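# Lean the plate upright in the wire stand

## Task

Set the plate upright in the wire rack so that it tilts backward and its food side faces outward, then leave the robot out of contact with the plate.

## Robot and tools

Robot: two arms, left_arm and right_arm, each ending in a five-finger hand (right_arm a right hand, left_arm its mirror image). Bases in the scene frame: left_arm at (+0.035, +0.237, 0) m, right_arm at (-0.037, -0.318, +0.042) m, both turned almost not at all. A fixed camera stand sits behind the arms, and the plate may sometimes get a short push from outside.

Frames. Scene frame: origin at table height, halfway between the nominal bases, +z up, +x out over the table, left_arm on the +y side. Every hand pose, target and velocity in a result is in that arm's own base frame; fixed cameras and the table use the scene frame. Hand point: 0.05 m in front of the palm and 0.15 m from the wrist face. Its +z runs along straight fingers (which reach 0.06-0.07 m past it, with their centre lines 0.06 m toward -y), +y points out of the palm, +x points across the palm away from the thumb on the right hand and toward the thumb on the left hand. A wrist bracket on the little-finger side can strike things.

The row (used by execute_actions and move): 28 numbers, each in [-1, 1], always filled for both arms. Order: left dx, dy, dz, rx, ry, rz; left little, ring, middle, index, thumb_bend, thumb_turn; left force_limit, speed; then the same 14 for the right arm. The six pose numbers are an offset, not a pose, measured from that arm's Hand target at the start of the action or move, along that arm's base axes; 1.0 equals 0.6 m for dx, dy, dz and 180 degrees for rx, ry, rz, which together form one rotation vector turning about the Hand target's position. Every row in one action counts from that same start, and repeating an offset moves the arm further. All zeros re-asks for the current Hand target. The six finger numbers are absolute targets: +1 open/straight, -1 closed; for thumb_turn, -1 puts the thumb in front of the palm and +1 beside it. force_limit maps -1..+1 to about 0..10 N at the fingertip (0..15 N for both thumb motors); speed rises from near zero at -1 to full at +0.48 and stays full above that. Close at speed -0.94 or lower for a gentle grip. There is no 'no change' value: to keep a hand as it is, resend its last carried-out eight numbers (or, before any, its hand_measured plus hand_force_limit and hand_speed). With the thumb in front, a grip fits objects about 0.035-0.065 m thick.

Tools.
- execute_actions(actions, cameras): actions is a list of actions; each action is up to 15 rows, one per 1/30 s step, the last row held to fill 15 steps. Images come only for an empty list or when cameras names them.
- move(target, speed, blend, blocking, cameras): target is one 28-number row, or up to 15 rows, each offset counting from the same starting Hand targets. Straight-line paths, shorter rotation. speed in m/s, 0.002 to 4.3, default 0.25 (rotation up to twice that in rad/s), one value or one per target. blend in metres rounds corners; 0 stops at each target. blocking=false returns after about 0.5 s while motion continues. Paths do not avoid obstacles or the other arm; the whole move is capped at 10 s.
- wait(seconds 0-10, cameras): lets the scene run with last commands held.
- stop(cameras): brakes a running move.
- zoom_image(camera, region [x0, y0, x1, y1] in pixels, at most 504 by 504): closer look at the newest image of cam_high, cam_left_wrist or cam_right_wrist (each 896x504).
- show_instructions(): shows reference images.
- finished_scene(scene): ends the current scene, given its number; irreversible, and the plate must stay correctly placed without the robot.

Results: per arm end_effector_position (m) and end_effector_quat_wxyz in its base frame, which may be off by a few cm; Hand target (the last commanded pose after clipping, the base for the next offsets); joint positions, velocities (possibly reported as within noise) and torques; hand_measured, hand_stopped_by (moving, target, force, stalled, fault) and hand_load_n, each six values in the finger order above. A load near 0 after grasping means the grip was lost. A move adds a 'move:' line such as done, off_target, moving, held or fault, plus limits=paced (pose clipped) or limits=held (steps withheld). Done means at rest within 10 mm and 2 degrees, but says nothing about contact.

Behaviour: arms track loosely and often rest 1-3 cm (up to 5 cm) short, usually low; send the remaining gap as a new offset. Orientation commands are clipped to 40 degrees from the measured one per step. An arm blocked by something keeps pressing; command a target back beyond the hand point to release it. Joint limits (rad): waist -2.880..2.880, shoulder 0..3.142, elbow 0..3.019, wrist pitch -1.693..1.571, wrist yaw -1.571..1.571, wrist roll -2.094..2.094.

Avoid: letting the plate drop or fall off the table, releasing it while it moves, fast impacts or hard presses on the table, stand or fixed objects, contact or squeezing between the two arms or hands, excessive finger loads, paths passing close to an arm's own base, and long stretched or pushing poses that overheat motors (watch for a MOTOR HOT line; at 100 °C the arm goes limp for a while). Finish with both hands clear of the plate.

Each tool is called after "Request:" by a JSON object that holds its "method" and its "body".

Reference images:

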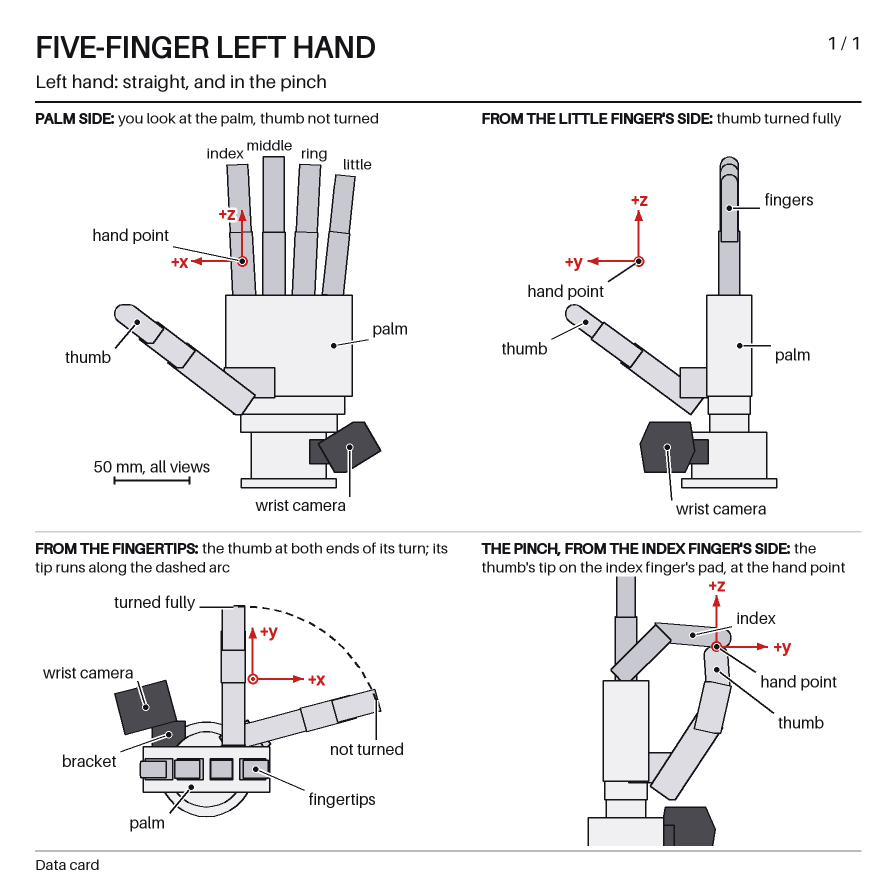

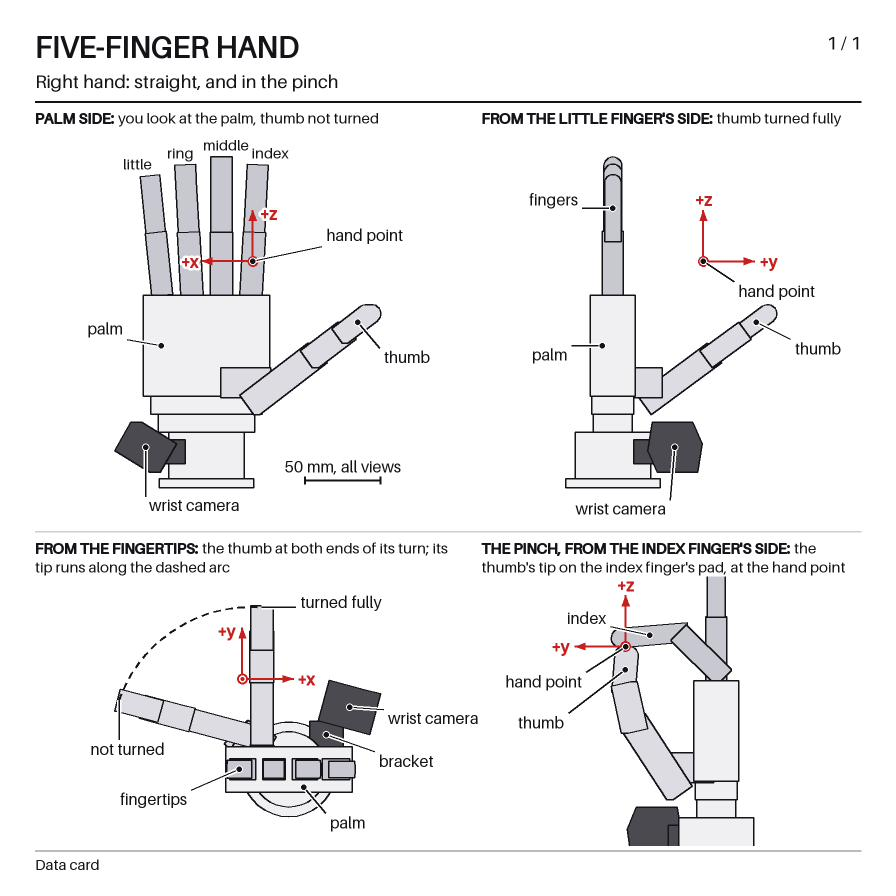

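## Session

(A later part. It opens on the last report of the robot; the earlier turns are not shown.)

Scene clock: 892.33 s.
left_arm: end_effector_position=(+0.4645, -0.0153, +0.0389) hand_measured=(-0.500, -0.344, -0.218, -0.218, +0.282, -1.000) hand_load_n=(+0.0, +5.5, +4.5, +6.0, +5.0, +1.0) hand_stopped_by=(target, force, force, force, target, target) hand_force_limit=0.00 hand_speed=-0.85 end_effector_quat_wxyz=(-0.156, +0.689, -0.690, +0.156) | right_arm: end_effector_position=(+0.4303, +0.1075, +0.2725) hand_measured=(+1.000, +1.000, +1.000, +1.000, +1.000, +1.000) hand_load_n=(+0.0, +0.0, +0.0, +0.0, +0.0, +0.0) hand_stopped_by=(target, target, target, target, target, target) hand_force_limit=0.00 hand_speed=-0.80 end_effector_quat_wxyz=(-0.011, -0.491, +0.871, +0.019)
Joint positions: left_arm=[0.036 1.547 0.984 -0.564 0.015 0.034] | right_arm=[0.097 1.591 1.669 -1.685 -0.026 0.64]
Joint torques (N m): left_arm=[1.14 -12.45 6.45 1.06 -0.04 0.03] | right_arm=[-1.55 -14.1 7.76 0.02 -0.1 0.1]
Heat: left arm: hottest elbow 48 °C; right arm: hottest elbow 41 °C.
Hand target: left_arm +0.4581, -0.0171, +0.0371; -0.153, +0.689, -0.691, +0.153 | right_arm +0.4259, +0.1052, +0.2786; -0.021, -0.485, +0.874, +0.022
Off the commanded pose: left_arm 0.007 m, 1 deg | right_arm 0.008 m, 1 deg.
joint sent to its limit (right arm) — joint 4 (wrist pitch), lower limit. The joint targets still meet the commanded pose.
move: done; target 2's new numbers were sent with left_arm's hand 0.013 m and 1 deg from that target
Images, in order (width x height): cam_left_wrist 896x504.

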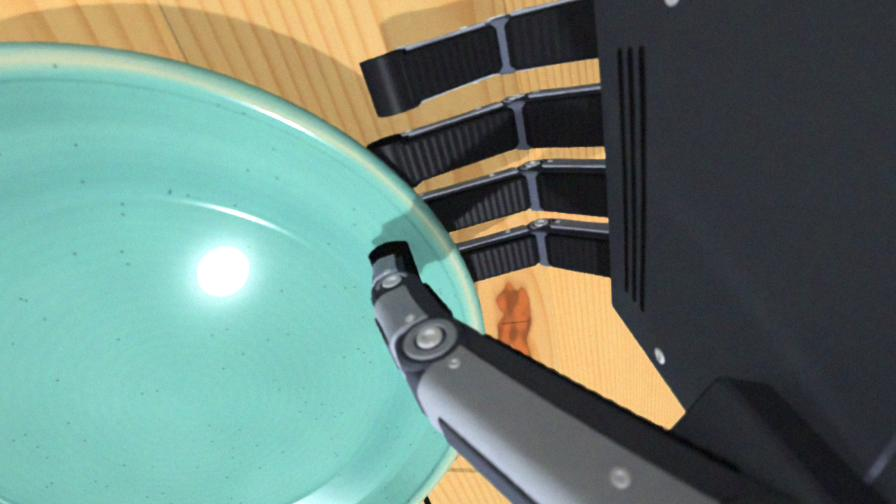

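Request:
{"method": "move", "body": {"target": [[0,0,0,0,0,0,-0.5,-0.6,-0.6,-0.6,0.28,-1,0.3,-0.9,0,0,0,0,0,0,1,1,1,1,1,1,0,-0.8],[-0.0183,0,0.123,0,-0.111,0,-0.5,-0.6,-0.6,-0.6,0.28,-1,0.3,-0.9,0,0,0,0,0,0,1,1,1,1,1,1,0,-0.8],[-0.078,0.01,0.223,0,-0.25,0,-0.5,-0.6,-0.6,-0.6,0.28,-1,0.3,-0.9,0,0,0,0,0,0,1,1,1,1,1,1,0,-0.8],[-0.148,0.02,0.373,0,-0.361,0,-0.5,-0.6,-0.6,-0.6,0.28,-1,0.3,-0.9,0,0,0,0,0,0,1,1,1,1,1,1,0,-0.8]], "speed": 0.12, "blend": [0,0.02,0.02,0], "cameras": ["all"]}}

Scene clock: 907.40 s.
left_arm: end_effector_position=(+0.3656, -0.0064, +0.2290) hand_measured=(-0.500, -0.352, -0.224, -0.226, +0.284, -1.000) hand_load_n=(+0.0, +1.0, +7.0, +0.0, +15.5, +3.0) hand_stopped_by=(target, force, force, force, target, target) hand_force_limit=0.30 hand_speed=-0.90 end_effector_quat_wxyz=(+0.480, -0.516, +0.529, -0.474) | right_arm: end_effector_position=(+0.4303, +0.1075, +0.2725) hand_measured=(+1.000, +1.000, +1.000, +1.000, +1.000, +1.000) hand_load_n=(+0.0, +0.0, +0.0, +0.0, +0.0, +0.0) hand_stopped_by=(target, target, target, target, target, target) hand_force_limit=0.00 hand_speed=-0.80 end_effector_quat_wxyz=(-0.011, -0.491, +0.871, +0.019)
Joint positions: left_arm=[0.14 0.531 0.355 0.084 0.145 0.032] | right_arm=[0.097 1.591 1.669 -1.685 -0.026 0.64]
Joint torques (N m): left_arm=[2.32 -1.73 10.71 4.44 0.21 -0.23] | right_arm=[-1.49 -15.27 7.71 0.05 -0.07 0.07]
Heat: left arm: hottest elbow 46 °C; right arm: hottest elbow 40 °C.
Hand target: left_arm +0.3693, -0.0050, +0.2609; +0.500, -0.500, +0.501, -0.499 | right_arm +0.4259, +0.1052, +0.2786; -0.021, -0.485, +0.874, +0.022
Off the commanded pose: left_arm 0.032 m, 5 deg | right_arm 0.008 m, 1 deg.
joint sent to its limit (right arm) — joint 4 (wrist pitch), lower limit. The joint targets still meet the commanded pose.
move: off_target (left_arm)

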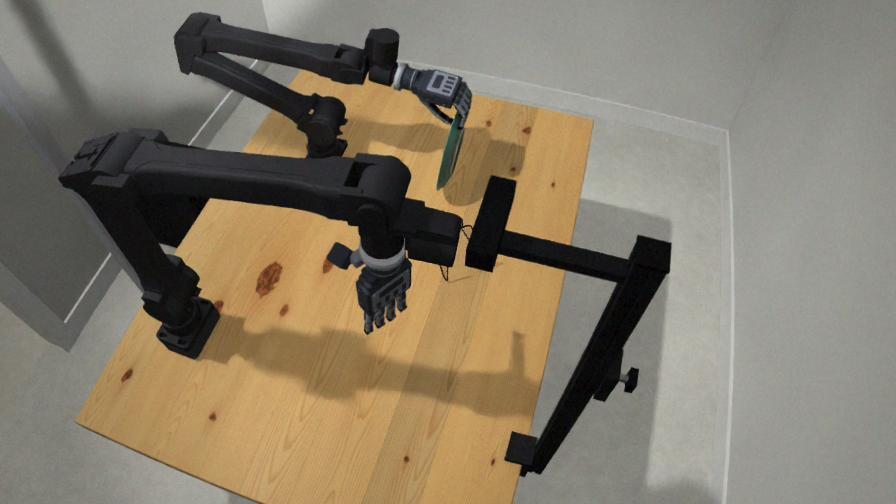

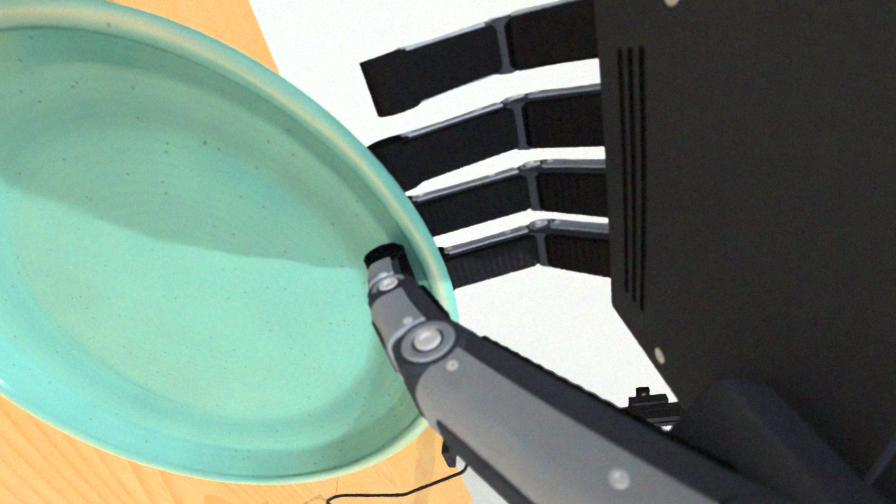

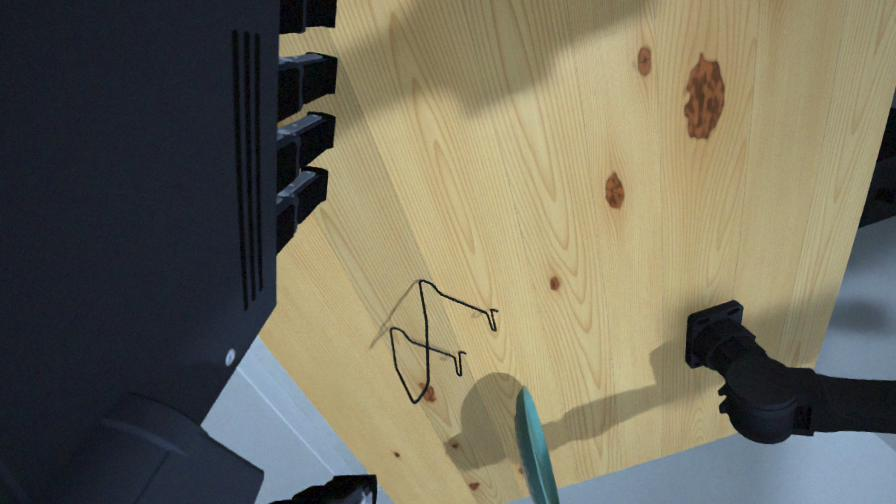

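Request:
{"method": "move", "body": {"target": [[0,0,0.083,0,0,0,-0.5,-0.6,-0.6,-0.6,0.28,-1,0.3,-0.9,0,0,0,0,0,0,1,1,1,1,1,1,0,-0.8],[0.0928,-0.2917,0.083,0.0044,0.0105,-0.25,-0.5,-0.6,-0.6,-0.6,0.28,-1,0.3,-0.9,0,0,0,0,0,0,1,1,1,1,1,1,0,-0.8]], "speed": 0.12, "blend": [0.02,0], "cameras": ["all"]}}

Request:
{"method": "zoom_image", "body": {"camera": "cam_right_wrist", "region": [350, 200, 650, 504]}}

Scene clock: 927.43 s.
left_arm: end_effector_position=(+0.3978, -0.1717, +0.2447) hand_measured=(-0.500, -0.352, -0.224, -0.226, +0.284, -1.000) hand_load_n=(+0.0, +1.0, +7.5, +0.0, +15.0, +3.5) hand_stopped_by=(target, force, force, force, target, target) hand_force_limit=0.30 hand_speed=-0.90 end_effector_quat_wxyz=(+0.224, -0.323, +0.685, -0.613) | right_arm: end_effector_position=(+0.4303, +0.1075, +0.2725) hand_measured=(+1.000, +1.000, +1.000, +1.000, +1.000, +1.000) hand_load_n=(+0.0, +0.0, +0.0, +0.0, +0.0, +0.0) hand_stopped_by=(target, target, target, target, target, target) hand_force_limit=0.00 hand_speed=-0.80 end_effector_quat_wxyz=(-0.011, -0.491, +0.871, +0.019)
Joint positions: left_arm=[-0.056 0.97 0.603 0.171 0.714 0.038] | right_arm=[0.097 1.591 1.669 -1.685 -0.026 0.64]
Joint torques (N m): left_arm=[0.79 -5.71 16.5 3.93 0.39 0.03] | right_arm=[-1.32 -14.68 7.54 -0.03 -0.07 0.07]
Heat: left arm: hottest elbow 47 °C; right arm: hottest elbow 40 °C.
Hand target: left_arm +0.4250, -0.1801, +0.3108; +0.266, -0.274, +0.665, -0.641 | right_arm +0.4259, +0.1052, +0.2786; -0.021, -0.485, +0.874, +0.022
Off the commanded pose: left_arm 0.072 m, 8 deg | right_arm 0.008 m, 1 deg.
joint sent to its limit (right arm) — joint 4 (wrist pitch), lower limit. The joint targets still meet the commanded pose.
move: off_target (left_arm)

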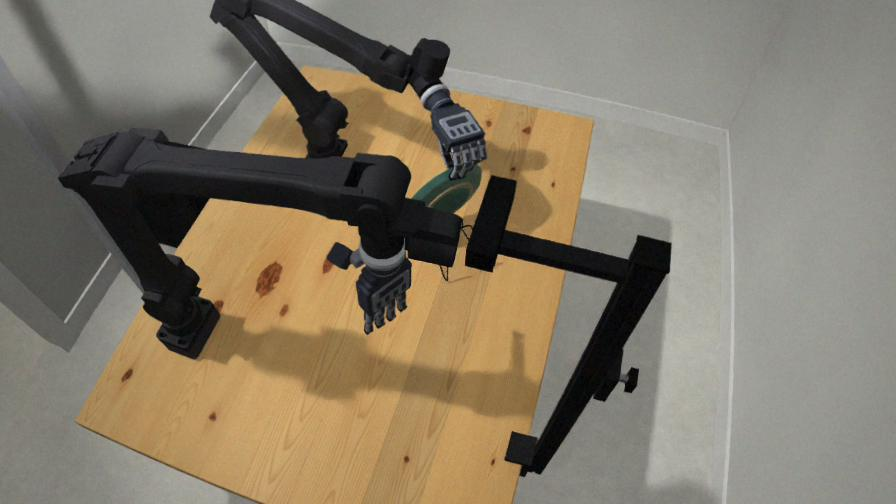

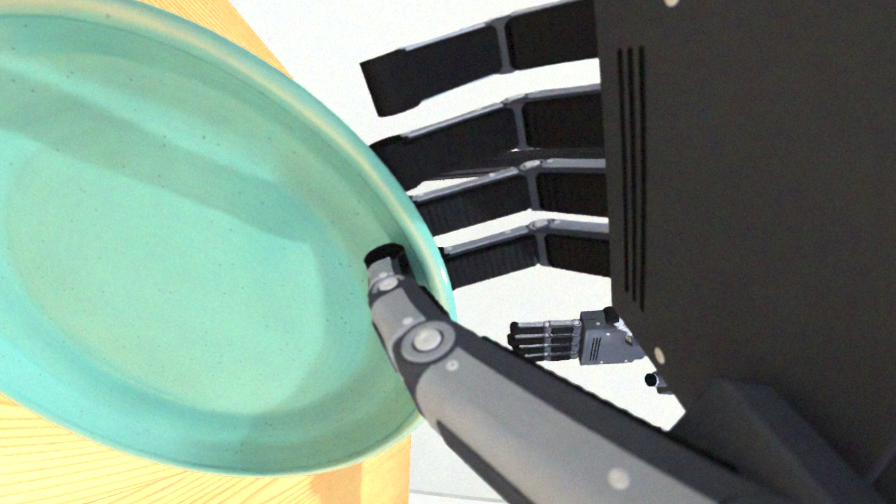

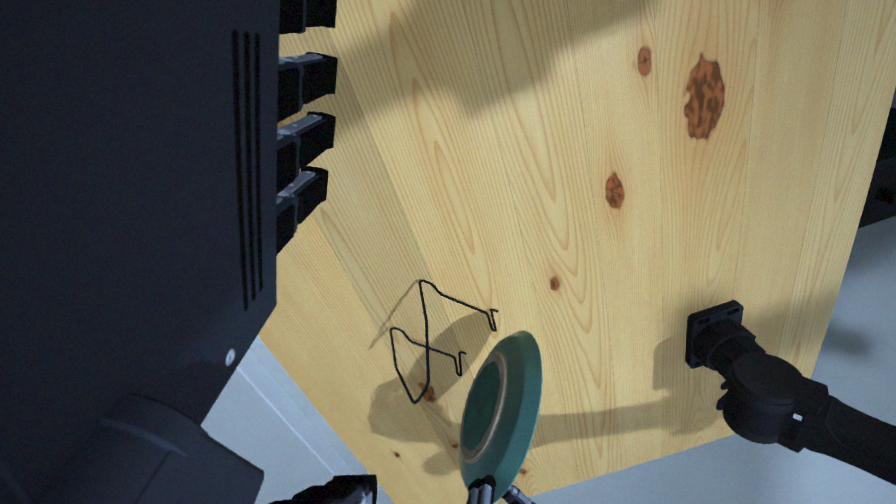

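Scaled by 1.658 from the camera's 896x504 image, which has a finer 1280x720 frame.

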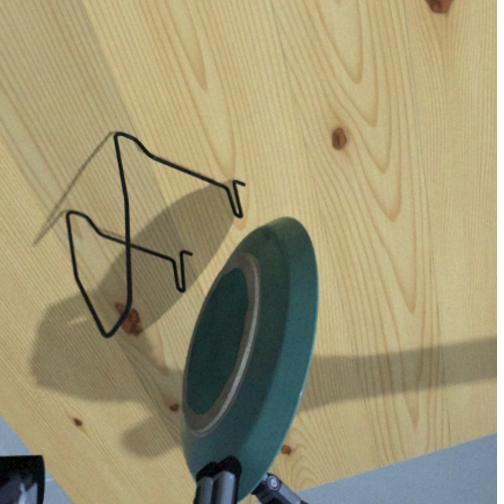

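Request:
{"method": "move", "body": {"target": [0.03,0,0.08,0,0,0,-0.5,-0.6,-0.6,-0.6,0.28,-1,0.3,-0.9,0,0,0,0,0,0,1,1,1,1,1,1,0,-0.8], "speed": 0.12, "cameras": ["cam_high","cam_right_wrist"]}}

Request:
{"method": "zoom_image", "body": {"camera": "cam_right_wrist", "region": [350, 200, 650, 504]}}

Scene clock: 943.73 s.
left_arm: end_effector_position=(+0.4270, -0.1742, +0.2971) hand_measured=(-0.500, -0.352, -0.224, -0.226, +0.284, -1.000) hand_load_n=(+0.0, +1.5, +7.5, +0.0, +14.5, +4.0) hand_stopped_by=(target, force, force, force, target, target) hand_force_limit=0.30 hand_speed=-0.90 end_effector_quat_wxyz=(+0.234, -0.311, +0.681, -0.621) | right_arm: end_effector_position=(+0.4303, +0.1075, +0.2725) hand_measured=(+1.000, +1.000, +1.000, +1.000, +1.000, +1.000) hand_load_n=(+0.0, +0.0, +0.0, +0.0, +0.0, +0.0) hand_stopped_by=(target, target, target, target, target, target) hand_force_limit=0.00 hand_speed=-0.80 end_effector_quat_wxyz=(-0.011, -0.491, +0.871, +0.019)
Joint positions: left_arm=[-0.056 1.009 0.751 0.098 0.719 0.038] | right_arm=[0.097 1.591 1.669 -1.685 -0.026 0.64]
Joint torques (N m): left_arm=[0.44 -6.48 16.72 2.32 0.24 0.03] | right_arm=[-0.67 -13.86 7.73 0.14 -0.07 0.07]
Heat: left arm: hottest elbow 51 °C; right arm: hottest elbow 40 °C.
Hand target: left_arm +0.4429, -0.1802, +0.3586; +0.266, -0.274, +0.665, -0.641 | right_arm +0.4259, +0.1052, +0.2786; -0.021, -0.485, +0.874, +0.022
Off the commanded pose: left_arm 0.064 m, 6 deg | right_arm 0.008 m, 1 deg.
joint sent to its limit (right arm) — joint 4 (wrist pitch), lower limit. The joint targets still meet the commanded pose.
move: off_target (left_arm)
Images, in order (width x height): cam_high 896x504, cam_right_wrist 896x504.

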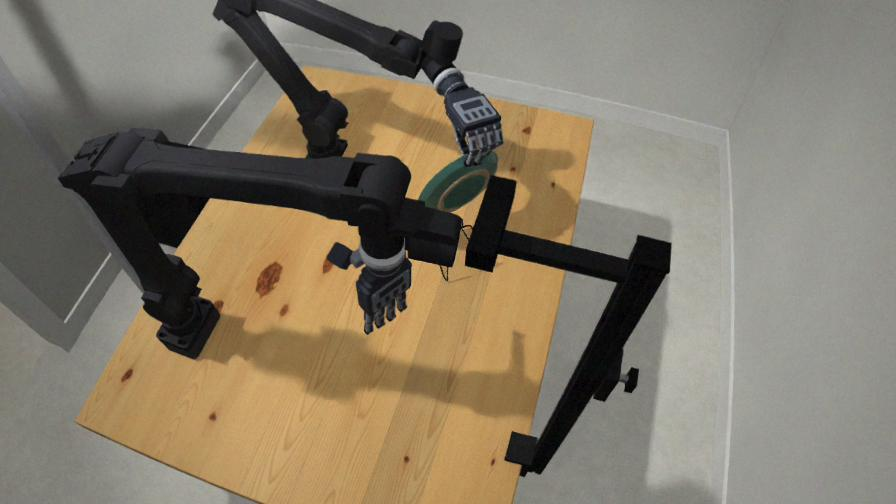

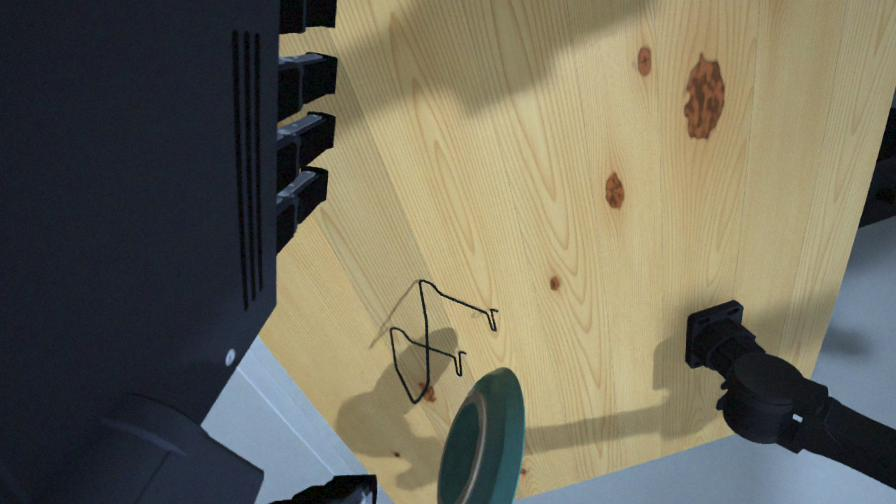

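Scaled by 1.658 from the camera's 896x504 image, which has a finer 1280x720 frame.

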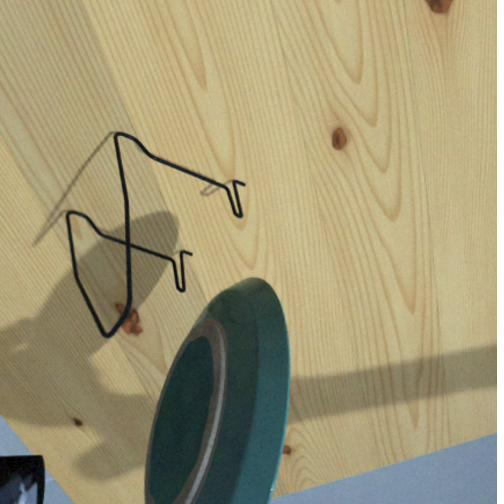

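Request:
{"method": "move", "body": {"target": [0.077,-0.058,-0.02,0,0,-0.072,-0.5,-0.6,-0.6,-0.6,0.28,-1,0.3,-0.9,0,0,0,0,0,0,1,1,1,1,1,1,0,-0.8], "speed": 0.12, "cameras": ["cam_high","cam_right_wrist"]}}

Request:
{"method": "zoom_image", "body": {"camera": "cam_right_wrist", "region": [350, 200, 650, 504]}}

Scene clock: 966.07 s.
left_arm: end_effector_position=(+0.4662, -0.2065, +0.2841) hand_measured=(-0.500, -0.352, -0.224, -0.226, +0.284, -1.000) hand_load_n=(+0.0, +1.5, +7.5, +0.0, +14.0, +4.0) hand_stopped_by=(target, force, force, force, target, target) hand_force_limit=0.30 hand_speed=-0.90 end_effector_quat_wxyz=(+0.151, -0.247, +0.708, -0.644) | right_arm: end_effector_position=(+0.4303, +0.1075, +0.2725) hand_measured=(+1.000, +1.000, +1.000, +1.000, +1.000, +1.000) hand_load_n=(+0.0, +0.0, +0.0, +0.0, +0.0, +0.5) hand_stopped_by=(target, target, target, target, target, target) hand_force_limit=0.00 hand_speed=-0.80 end_effector_quat_wxyz=(-0.011, -0.491, +0.871, +0.019)
Joint positions: left_arm=[-0.074 1.253 0.901 0.146 0.921 0.059] | right_arm=[0.097 1.591 1.669 -1.685 -0.026 0.64]
Joint torques (N m): left_arm=[0.67 -9.88 16.23 3.56 0.5 -0.02] | right_arm=[-1.38 -13.51 7.72 0.23 -0.06 0.1]
Heat: left arm: hottest elbow 61 °C; right arm: hottest elbow 40 °C.
Hand target: left_arm +0.4891, -0.2149, +0.3465; +0.192, -0.198, +0.692, -0.667 | right_arm +0.4259, +0.1052, +0.2786; -0.021, -0.485, +0.874, +0.022
Off the commanded pose: left_arm 0.067 m, 8 deg | right_arm 0.008 m, 1 deg.
joint sent to its limit (right arm) — joint 4 (wrist pitch), lower limit. The joint targets still meet the commanded pose.
move: off_target (left_arm)
Images, in order (width x height): cam_high 896x504, cam_right_wrist 896x504.

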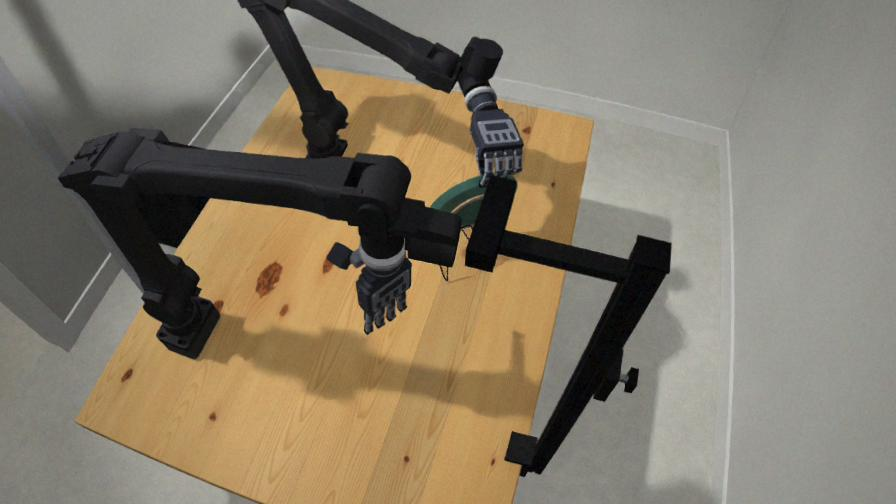

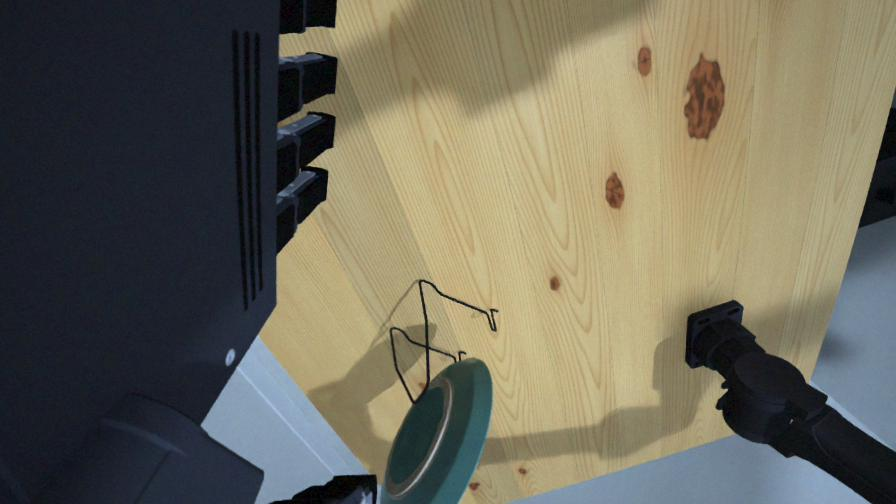

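Scaled by 1.658 from the camera's 896x504 image, which has a finer 1280x720 frame.

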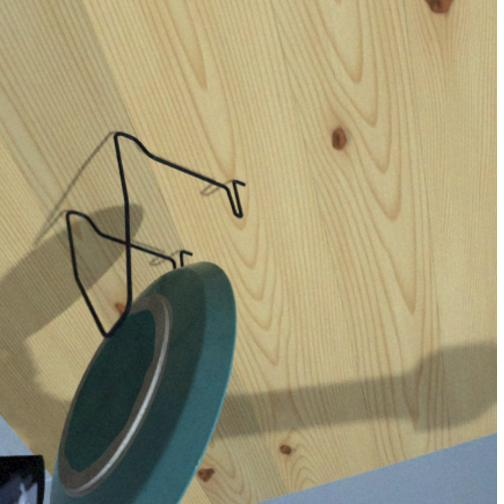

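Request:
{"method": "move", "body": {"target": [0.025,0.005,-0.08,0,0,-0.04,-0.5,-0.6,-0.6,-0.6,0.28,-1,0.3,-0.9,0,0,0,0,0,0,1,1,1,1,1,1,0,-0.8], "speed": 0.1, "cameras": ["cam_high","cam_right_wrist"]}}

Request:
{"method": "zoom_image", "body": {"camera": "cam_right_wrist", "region": [350, 200, 650, 504]}}

Scene clock: 977.43 s.
left_arm: end_effector_position=(+0.4773, -0.2123, +0.2462) hand_measured=(-0.500, -0.352, -0.224, -0.226, +0.284, -1.000) hand_load_n=(+0.0, +1.5, +7.5, +0.0, +14.0, +4.0) hand_stopped_by=(target, force, force, force, target, target) hand_force_limit=0.30 hand_speed=-0.90 end_effector_quat_wxyz=(+0.108, -0.194, +0.716, -0.662) | right_arm: end_effector_position=(+0.4303, +0.1075, +0.2725) hand_measured=(+1.000, +1.000, +1.000, +1.000, +1.000, +1.000) hand_load_n=(+0.0, +0.0, +0.0, +0.0, +0.0, +0.0) hand_stopped_by=(target, target, target, target, target, target) hand_force_limit=0.00 hand_speed=-0.80 end_effector_quat_wxyz=(-0.011, -0.491, +0.871, +0.019)
Joint positions: left_arm=[-0.06 1.397 0.915 0.269 1.076 0.087] | right_arm=[0.097 1.591 1.669 -1.685 -0.026 0.64]
Joint torques (N m): left_arm=[2.02 -11.16 15.21 3.51 0.56 -0.06] | right_arm=[-1.32 -14.74 7.66 -0.06 -0.06 0.11]
Heat: left arm: hottest elbow 62 °C; right arm: hottest elbow 40 °C.
Hand target: left_arm +0.5042, -0.2118, +0.2987; +0.150, -0.154, +0.703, -0.678 | right_arm +0.4259, +0.1052, +0.2786; -0.021, -0.485, +0.874, +0.022
Off the commanded pose: left_arm 0.059 m, 7 deg | right_arm 0.008 m, 1 deg.
joint sent to its limit (right arm) — joint 4 (wrist pitch), lower limit. The joint targets still meet the commanded pose.
move: off_target (left_arm)
Images, in order (width x height): cam_high 896x504, cam_right_wrist 896x504.

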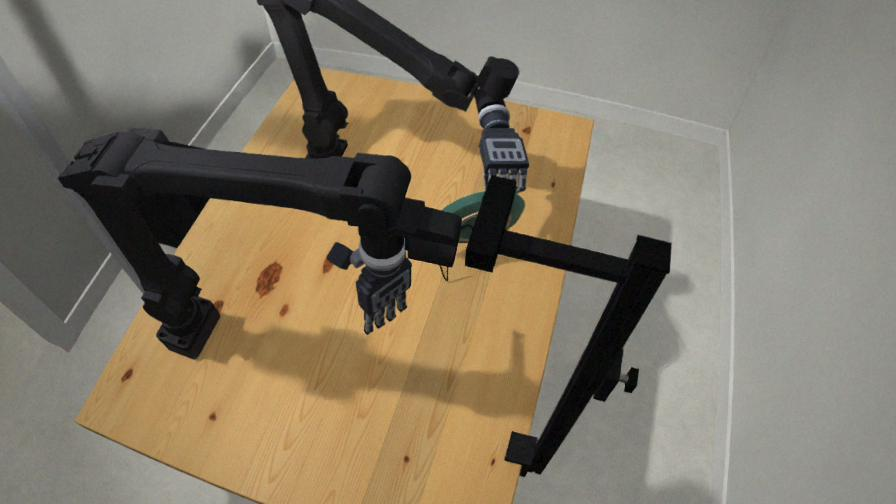

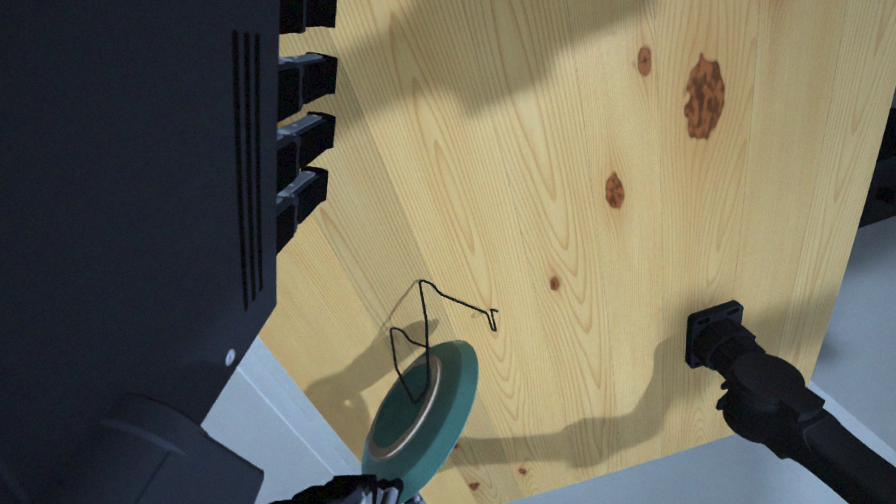

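Scaled by 1.658 from the camera's 896x504 image, which has a finer 1280x720 frame.

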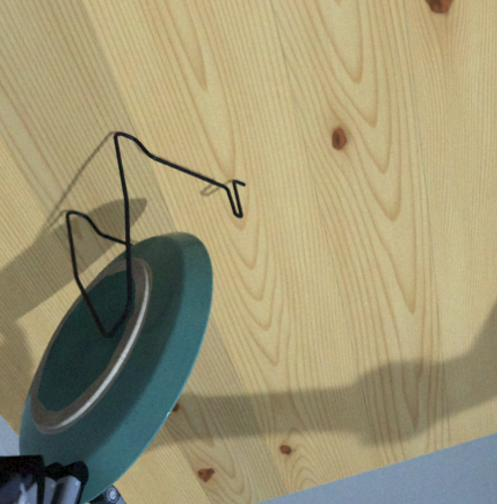

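Request:
{"method": "move", "body": {"target": [0.005,0.005,-0.058,0,0,0,-0.5,-0.6,-0.6,-0.6,0.28,-1,0.3,-0.9,0,0,0,0,0,0,1,1,1,1,1,1,0,-0.8], "speed": 0.08, "cameras": ["cam_left_wrist","cam_right_wrist"]}}

Request:
{"method": "zoom_image", "body": {"camera": "cam_right_wrist", "region": [350, 200, 650, 504]}}

Scene clock: 987.03 s.
left_arm: end_effector_position=(+0.4914, -0.2115, +0.2333) hand_measured=(-0.500, -0.352, -0.224, -0.226, +0.284, -1.000) hand_load_n=(+0.0, +1.5, +7.5, +0.0, +13.0, +4.0) hand_stopped_by=(target, force, force, force, target, target) hand_force_limit=0.30 hand_speed=-0.90 end_effector_quat_wxyz=(+0.122, -0.178, +0.713, -0.667) | right_arm: end_effector_position=(+0.4303, +0.1075, +0.2725) hand_measured=(+1.000, +1.000, +1.000, +1.000, +1.000, +1.000) hand_load_n=(+0.0, +0.0, +0.0, +0.0, +0.0, +0.0) hand_stopped_by=(target, target, target, target, target, target) hand_force_limit=0.00 hand_speed=-0.80 end_effector_quat_wxyz=(-0.011, -0.491, +0.871, +0.019)
Joint positions: left_arm=[-0.055 1.451 0.915 0.366 1.083 0.087] | right_arm=[0.097 1.591 1.669 -1.685 -0.026 0.64]
Joint torques (N m): left_arm=[1.79 -11.75 11.71 3.43 0.46 -0.06] | right_arm=[-0.32 -14.51 7.68 0.03 -0.08 0.02]
Heat: left arm: hottest elbow 62 °C; right arm: hottest elbow 40 °C.
Hand target: left_arm +0.5072, -0.2089, +0.2639; +0.150, -0.154, +0.703, -0.678 | right_arm +0.4259, +0.1052, +0.2786; -0.021, -0.485, +0.874, +0.022
Off the commanded pose: left_arm 0.035 m, 5 deg | right_arm 0.008 m, 1 deg.
joint sent to its limit (right arm) — joint 4 (wrist pitch), lower limit. The joint targets still meet the commanded pose.
move: off_target (left_arm)
Images, in order (width x height): cam_left_wrist 896x504, cam_right_wrist 896x504.

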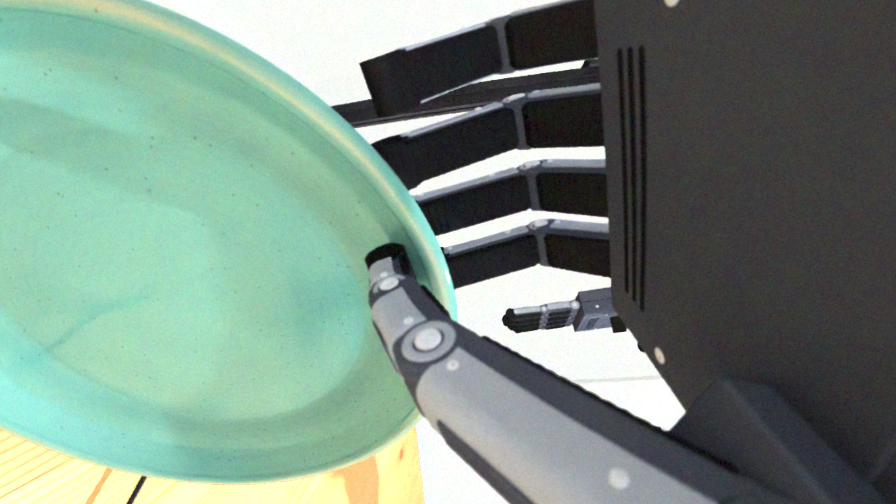

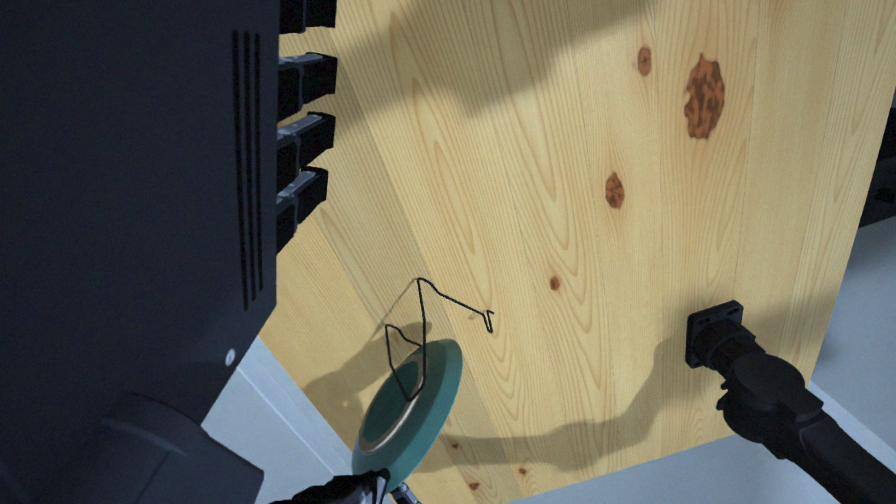

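Scaled by 1.658 from the camera's 896x504 image, which has a finer 1280x720 frame.

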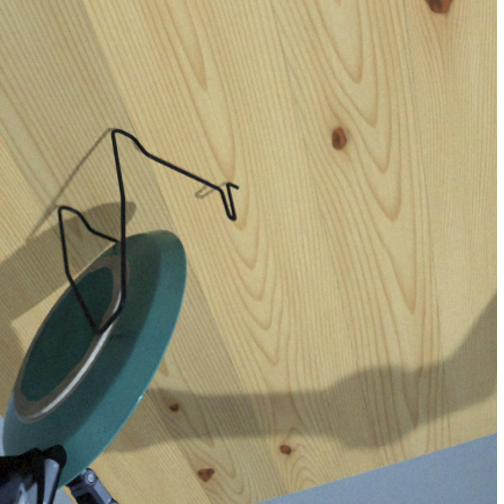

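Request:
{"method": "move", "body": {"target": [-0.04,0.025,0.01,0,0,0,-0.5,-0.6,-0.6,-0.6,0.28,-1,0.3,-0.9,0,0,0,0,0,0,1,1,1,1,1,1,0,-0.8], "speed": 0.08, "cameras": ["cam_right_wrist"]}}

Request:
{"method": "zoom_image", "body": {"camera": "cam_right_wrist", "region": [350, 200, 650, 504]}}

Scene clock: 1000.13 s.
left_arm: end_effector_position=(+0.4839, -0.1973, +0.2486) hand_measured=(-0.500, -0.352, -0.224, -0.226, +0.284, -1.000) hand_load_n=(+0.0, +1.5, +7.5, +0.0, +14.5, +4.0) hand_stopped_by=(target, force, force, force, target, target) hand_force_limit=0.30 hand_speed=-0.90 end_effector_quat_wxyz=(+0.133, -0.169, +0.709, -0.672) | right_arm: end_effector_position=(+0.4303, +0.1075, +0.2725) hand_measured=(+1.000, +1.000, +1.000, +1.000, +1.000, +1.000) hand_load_n=(+0.0, +0.0, +0.0, +0.0, +0.0, +0.0) hand_stopped_by=(target, target, target, target, target, target) hand_force_limit=0.00 hand_speed=-0.80 end_effector_quat_wxyz=(-0.011, -0.491, +0.871, +0.019)
Joint positions: left_arm=[-0.023 1.408 0.902 0.366 1.114 0.087] | right_arm=[0.097 1.591 1.669 -1.685 -0.026 0.64]
Joint torques (N m): left_arm=[2.26 -13.16 8.77 2.52 0.43 0] | right_arm=[-0.97 -13.98 7.65 -0.06 -0.1 0.09]
Heat: left arm: hottest elbow 59 °C; right arm: hottest elbow 40 °C.
Hand target: left_arm +0.4832, -0.1939, +0.2699; +0.150, -0.154, +0.703, -0.678 | right_arm +0.4259, +0.1052, +0.2786; -0.021, -0.485, +0.874, +0.022
Off the commanded pose: left_arm 0.022 m, 3 deg | right_arm 0.008 m, 1 deg.
joint sent to its limit (right arm) — joint 4 (wrist pitch), lower limit. The joint targets still meet the commanded pose.
move: off_target (left_arm)
Images, in order (width x height): cam_right_wrist 896x504.

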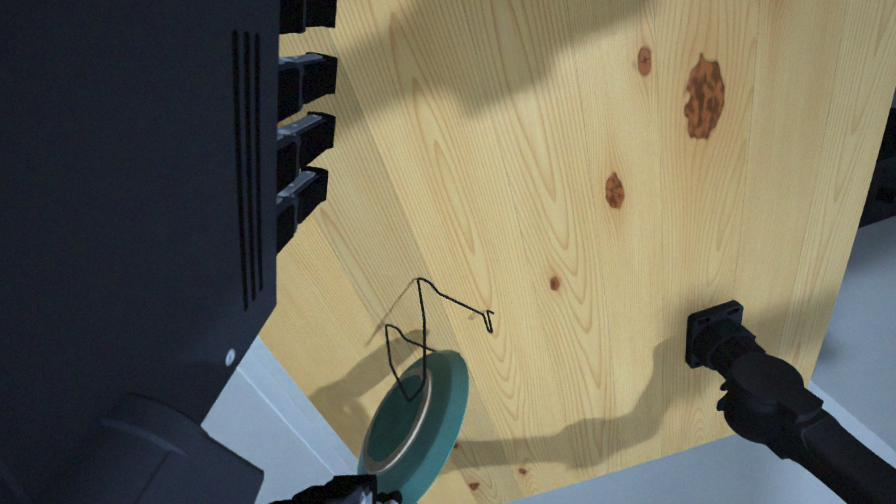

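Scaled by 1.658 from the camera's 896x504 image, which has a finer 1280x720 frame.

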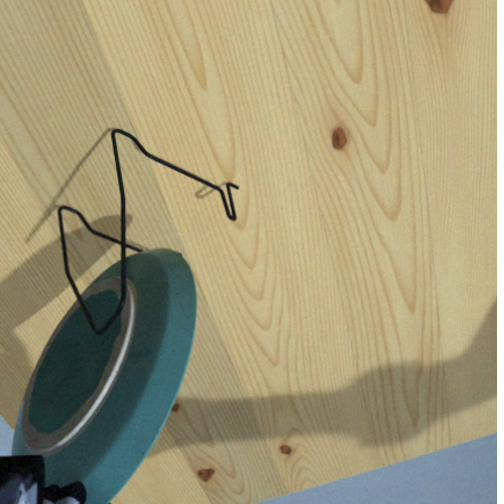

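Request:
{"method": "move", "body": {"target": [[-0.02,0.015,-0.01,0,0,0,-0.5,-0.6,-0.6,-0.6,0.28,-1,0.3,-0.9,0,0,0,0,0,0,1,1,1,1,1,1,0,-0.8],[-0.02,0.015,-0.075,0,0,0,-0.5,-0.6,-0.6,-0.6,0.28,-1,0.3,-0.9,0,0,0,0,0,0,1,1,1,1,1,1,0,-0.8]], "speed": 0.08, "cameras": ["cam_right_wrist","cam_left_wrist"]}}

Request:
{"method": "zoom_image", "body": {"camera": "cam_right_wrist", "region": [350, 200, 650, 504]}}

Scene clock: 1014.37 s.
left_arm: end_effector_position=(+0.4708, -0.1885, +0.2290) hand_measured=(-0.500, -0.352, -0.224, -0.226, +0.284, -1.000) hand_load_n=(+0.0, +1.5, +8.5, +0.0, +10.0, +3.5) hand_stopped_by=(target, force, force, force, target, target) hand_force_limit=0.30 hand_speed=-0.90 end_effector_quat_wxyz=(+0.149, -0.152, +0.705, -0.676) | right_arm: end_effector_position=(+0.4303, +0.1075, +0.2725) hand_measured=(+1.000, +1.000, +1.000, +1.000, +1.000, +1.000) hand_load_n=(+0.0, +0.0, +0.0, +0.0, +0.0, +0.0) hand_stopped_by=(target, target, target, target, target, target) hand_force_limit=0.00 hand_speed=-0.80 end_effector_quat_wxyz=(-0.011, -0.491, +0.871, +0.019)
Joint positions: left_arm=[-0.003 1.405 0.821 0.489 1.137 0.093] | right_arm=[0.097 1.591 1.669 -1.685 -0.026 0.64]
Joint torques (N m): left_arm=[1.96 -9.47 7.3 2.85 0.35 0] | right_arm=[-0.21 -14.33 7.58 0.18 -0.03 0.11]
Heat: left arm: hottest elbow 54 °C; right arm: hottest elbow 40 °C.
Hand target: left_arm +0.4711, -0.1849, +0.2248; +0.150, -0.154, +0.703, -0.678 | right_arm +0.4259, +0.1052, +0.2786; -0.021, -0.485, +0.874, +0.022
Off the commanded pose: left_arm 0.006 m, 0 deg | right_arm 0.008 m, 1 deg.
joint sent to its limit (right arm) — joint 4 (wrist pitch), lower limit. The joint targets still meet the commanded pose.
move: done
Images, in order (width x height): cam_left_wrist 896x504, cam_right_wrist 896x504.

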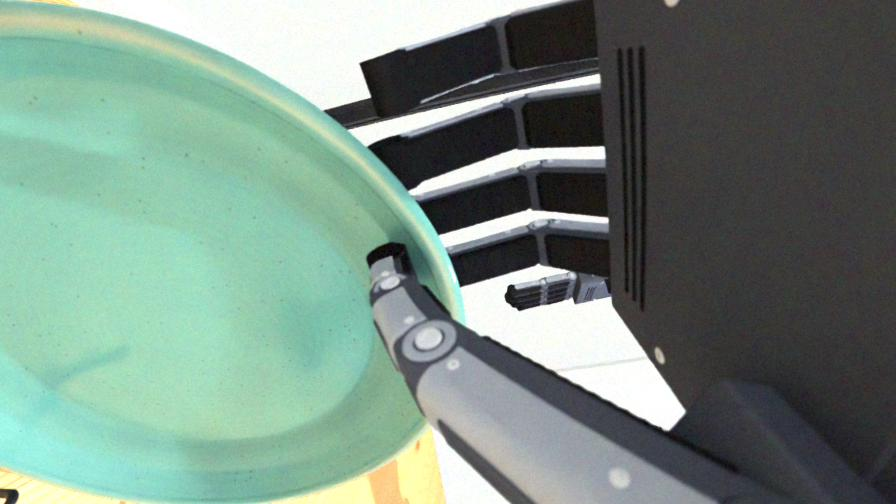

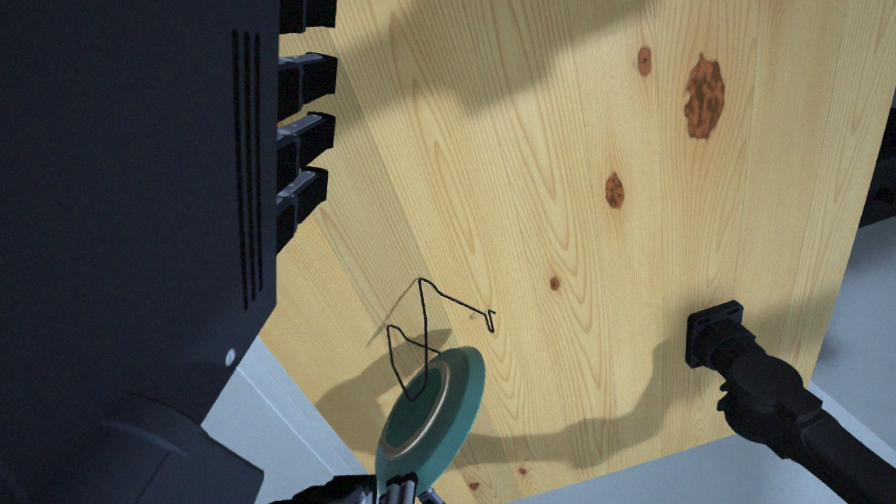

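Scaled by 1.658 from the camera's 896x504 image, which has a finer 1280x720 frame.

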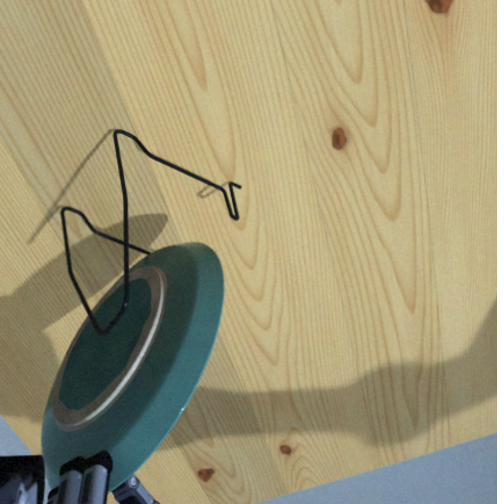

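Request:
{"method": "move", "body": {"target": [[0,0,0.02,-0.0233,-0.0237,0,-0.5,-0.6,-0.6,-0.6,0.28,-1,0.3,-0.9,0,0,0,0,0,0,1,1,1,1,1,1,0,-0.8]], "speed": 0.08, "cameras": ["cam_right_wrist"]}}

Request:
{"method": "zoom_image", "body": {"camera": "cam_right_wrist", "region": [350, 200, 650, 504]}}

Scene clock: 1033.07 s.
left_arm: end_effector_position=(+0.4692, -0.1887, +0.2290) hand_measured=(-0.500, -0.352, -0.224, -0.226, +0.284, -1.000) hand_load_n=(+0.0, +2.0, +7.0, +0.5, +9.5, +3.5) hand_stopped_by=(target, force, force, force, target, target) hand_force_limit=0.30 hand_speed=-0.90 end_effector_quat_wxyz=(+0.164, -0.136, +0.678, -0.704) | right_arm: end_effector_position=(+0.4303, +0.1075, +0.2725) hand_measured=(+1.000, +1.000, +1.000, +1.000, +1.000, +1.000) hand_load_n=(+0.0, +0.0, +0.0, +0.0, +0.0, +0.0) hand_stopped_by=(target, target, target, target, target, target) hand_force_limit=0.00 hand_speed=-0.80 end_effector_quat_wxyz=(-0.011, -0.491, +0.871, +0.019)
Joint positions: left_arm=[0.007 1.451 0.769 0.788 1.149 -0.067] | right_arm=[0.097 1.591 1.669 -1.685 -0.026 0.64]
Joint torques (N m): left_arm=[1.9 -10.23 7.64 3.25 0 -0.2] | right_arm=[-0.62 -13.8 7.38 0.03 -0.06 0.11]
Heat: left arm: hottest elbow 50 °C; right arm: hottest elbow 40 °C.
Hand target: left_arm +0.4712, -0.1849, +0.2368; +0.170, -0.134, +0.672, -0.708 | right_arm +0.4259, +0.1052, +0.2786; -0.021, -0.485, +0.874, +0.022
Off the commanded pose: left_arm 0.009 m, 1 deg | right_arm 0.008 m, 1 deg.
joint sent to its limit (right arm) — joint 4 (wrist pitch), lower limit. The joint targets still meet the commanded pose.
move: done
Images, in order (width x height): cam_right_wrist 896x504.

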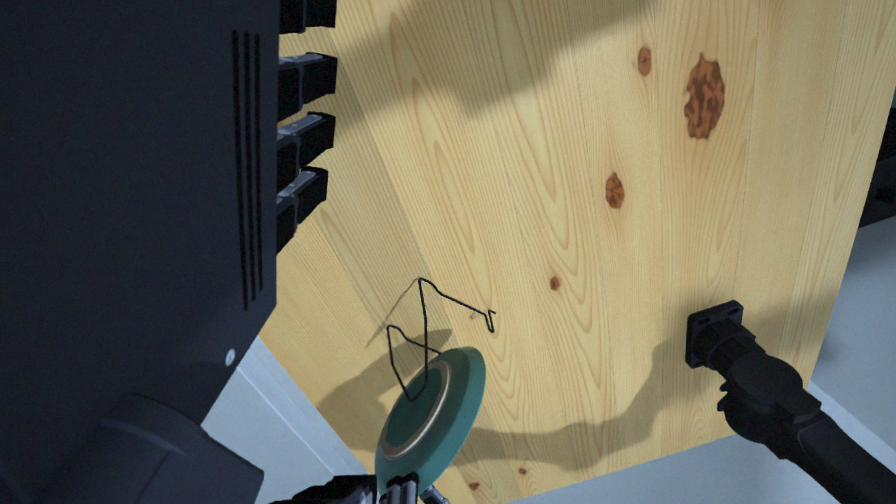

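Scaled by 1.658 from the camera's 896x504 image, which has a finer 1280x720 frame.

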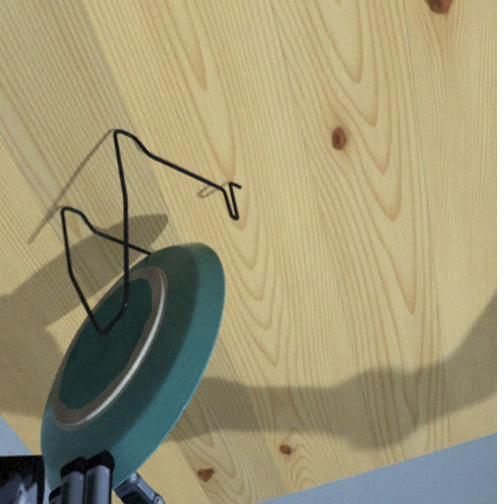

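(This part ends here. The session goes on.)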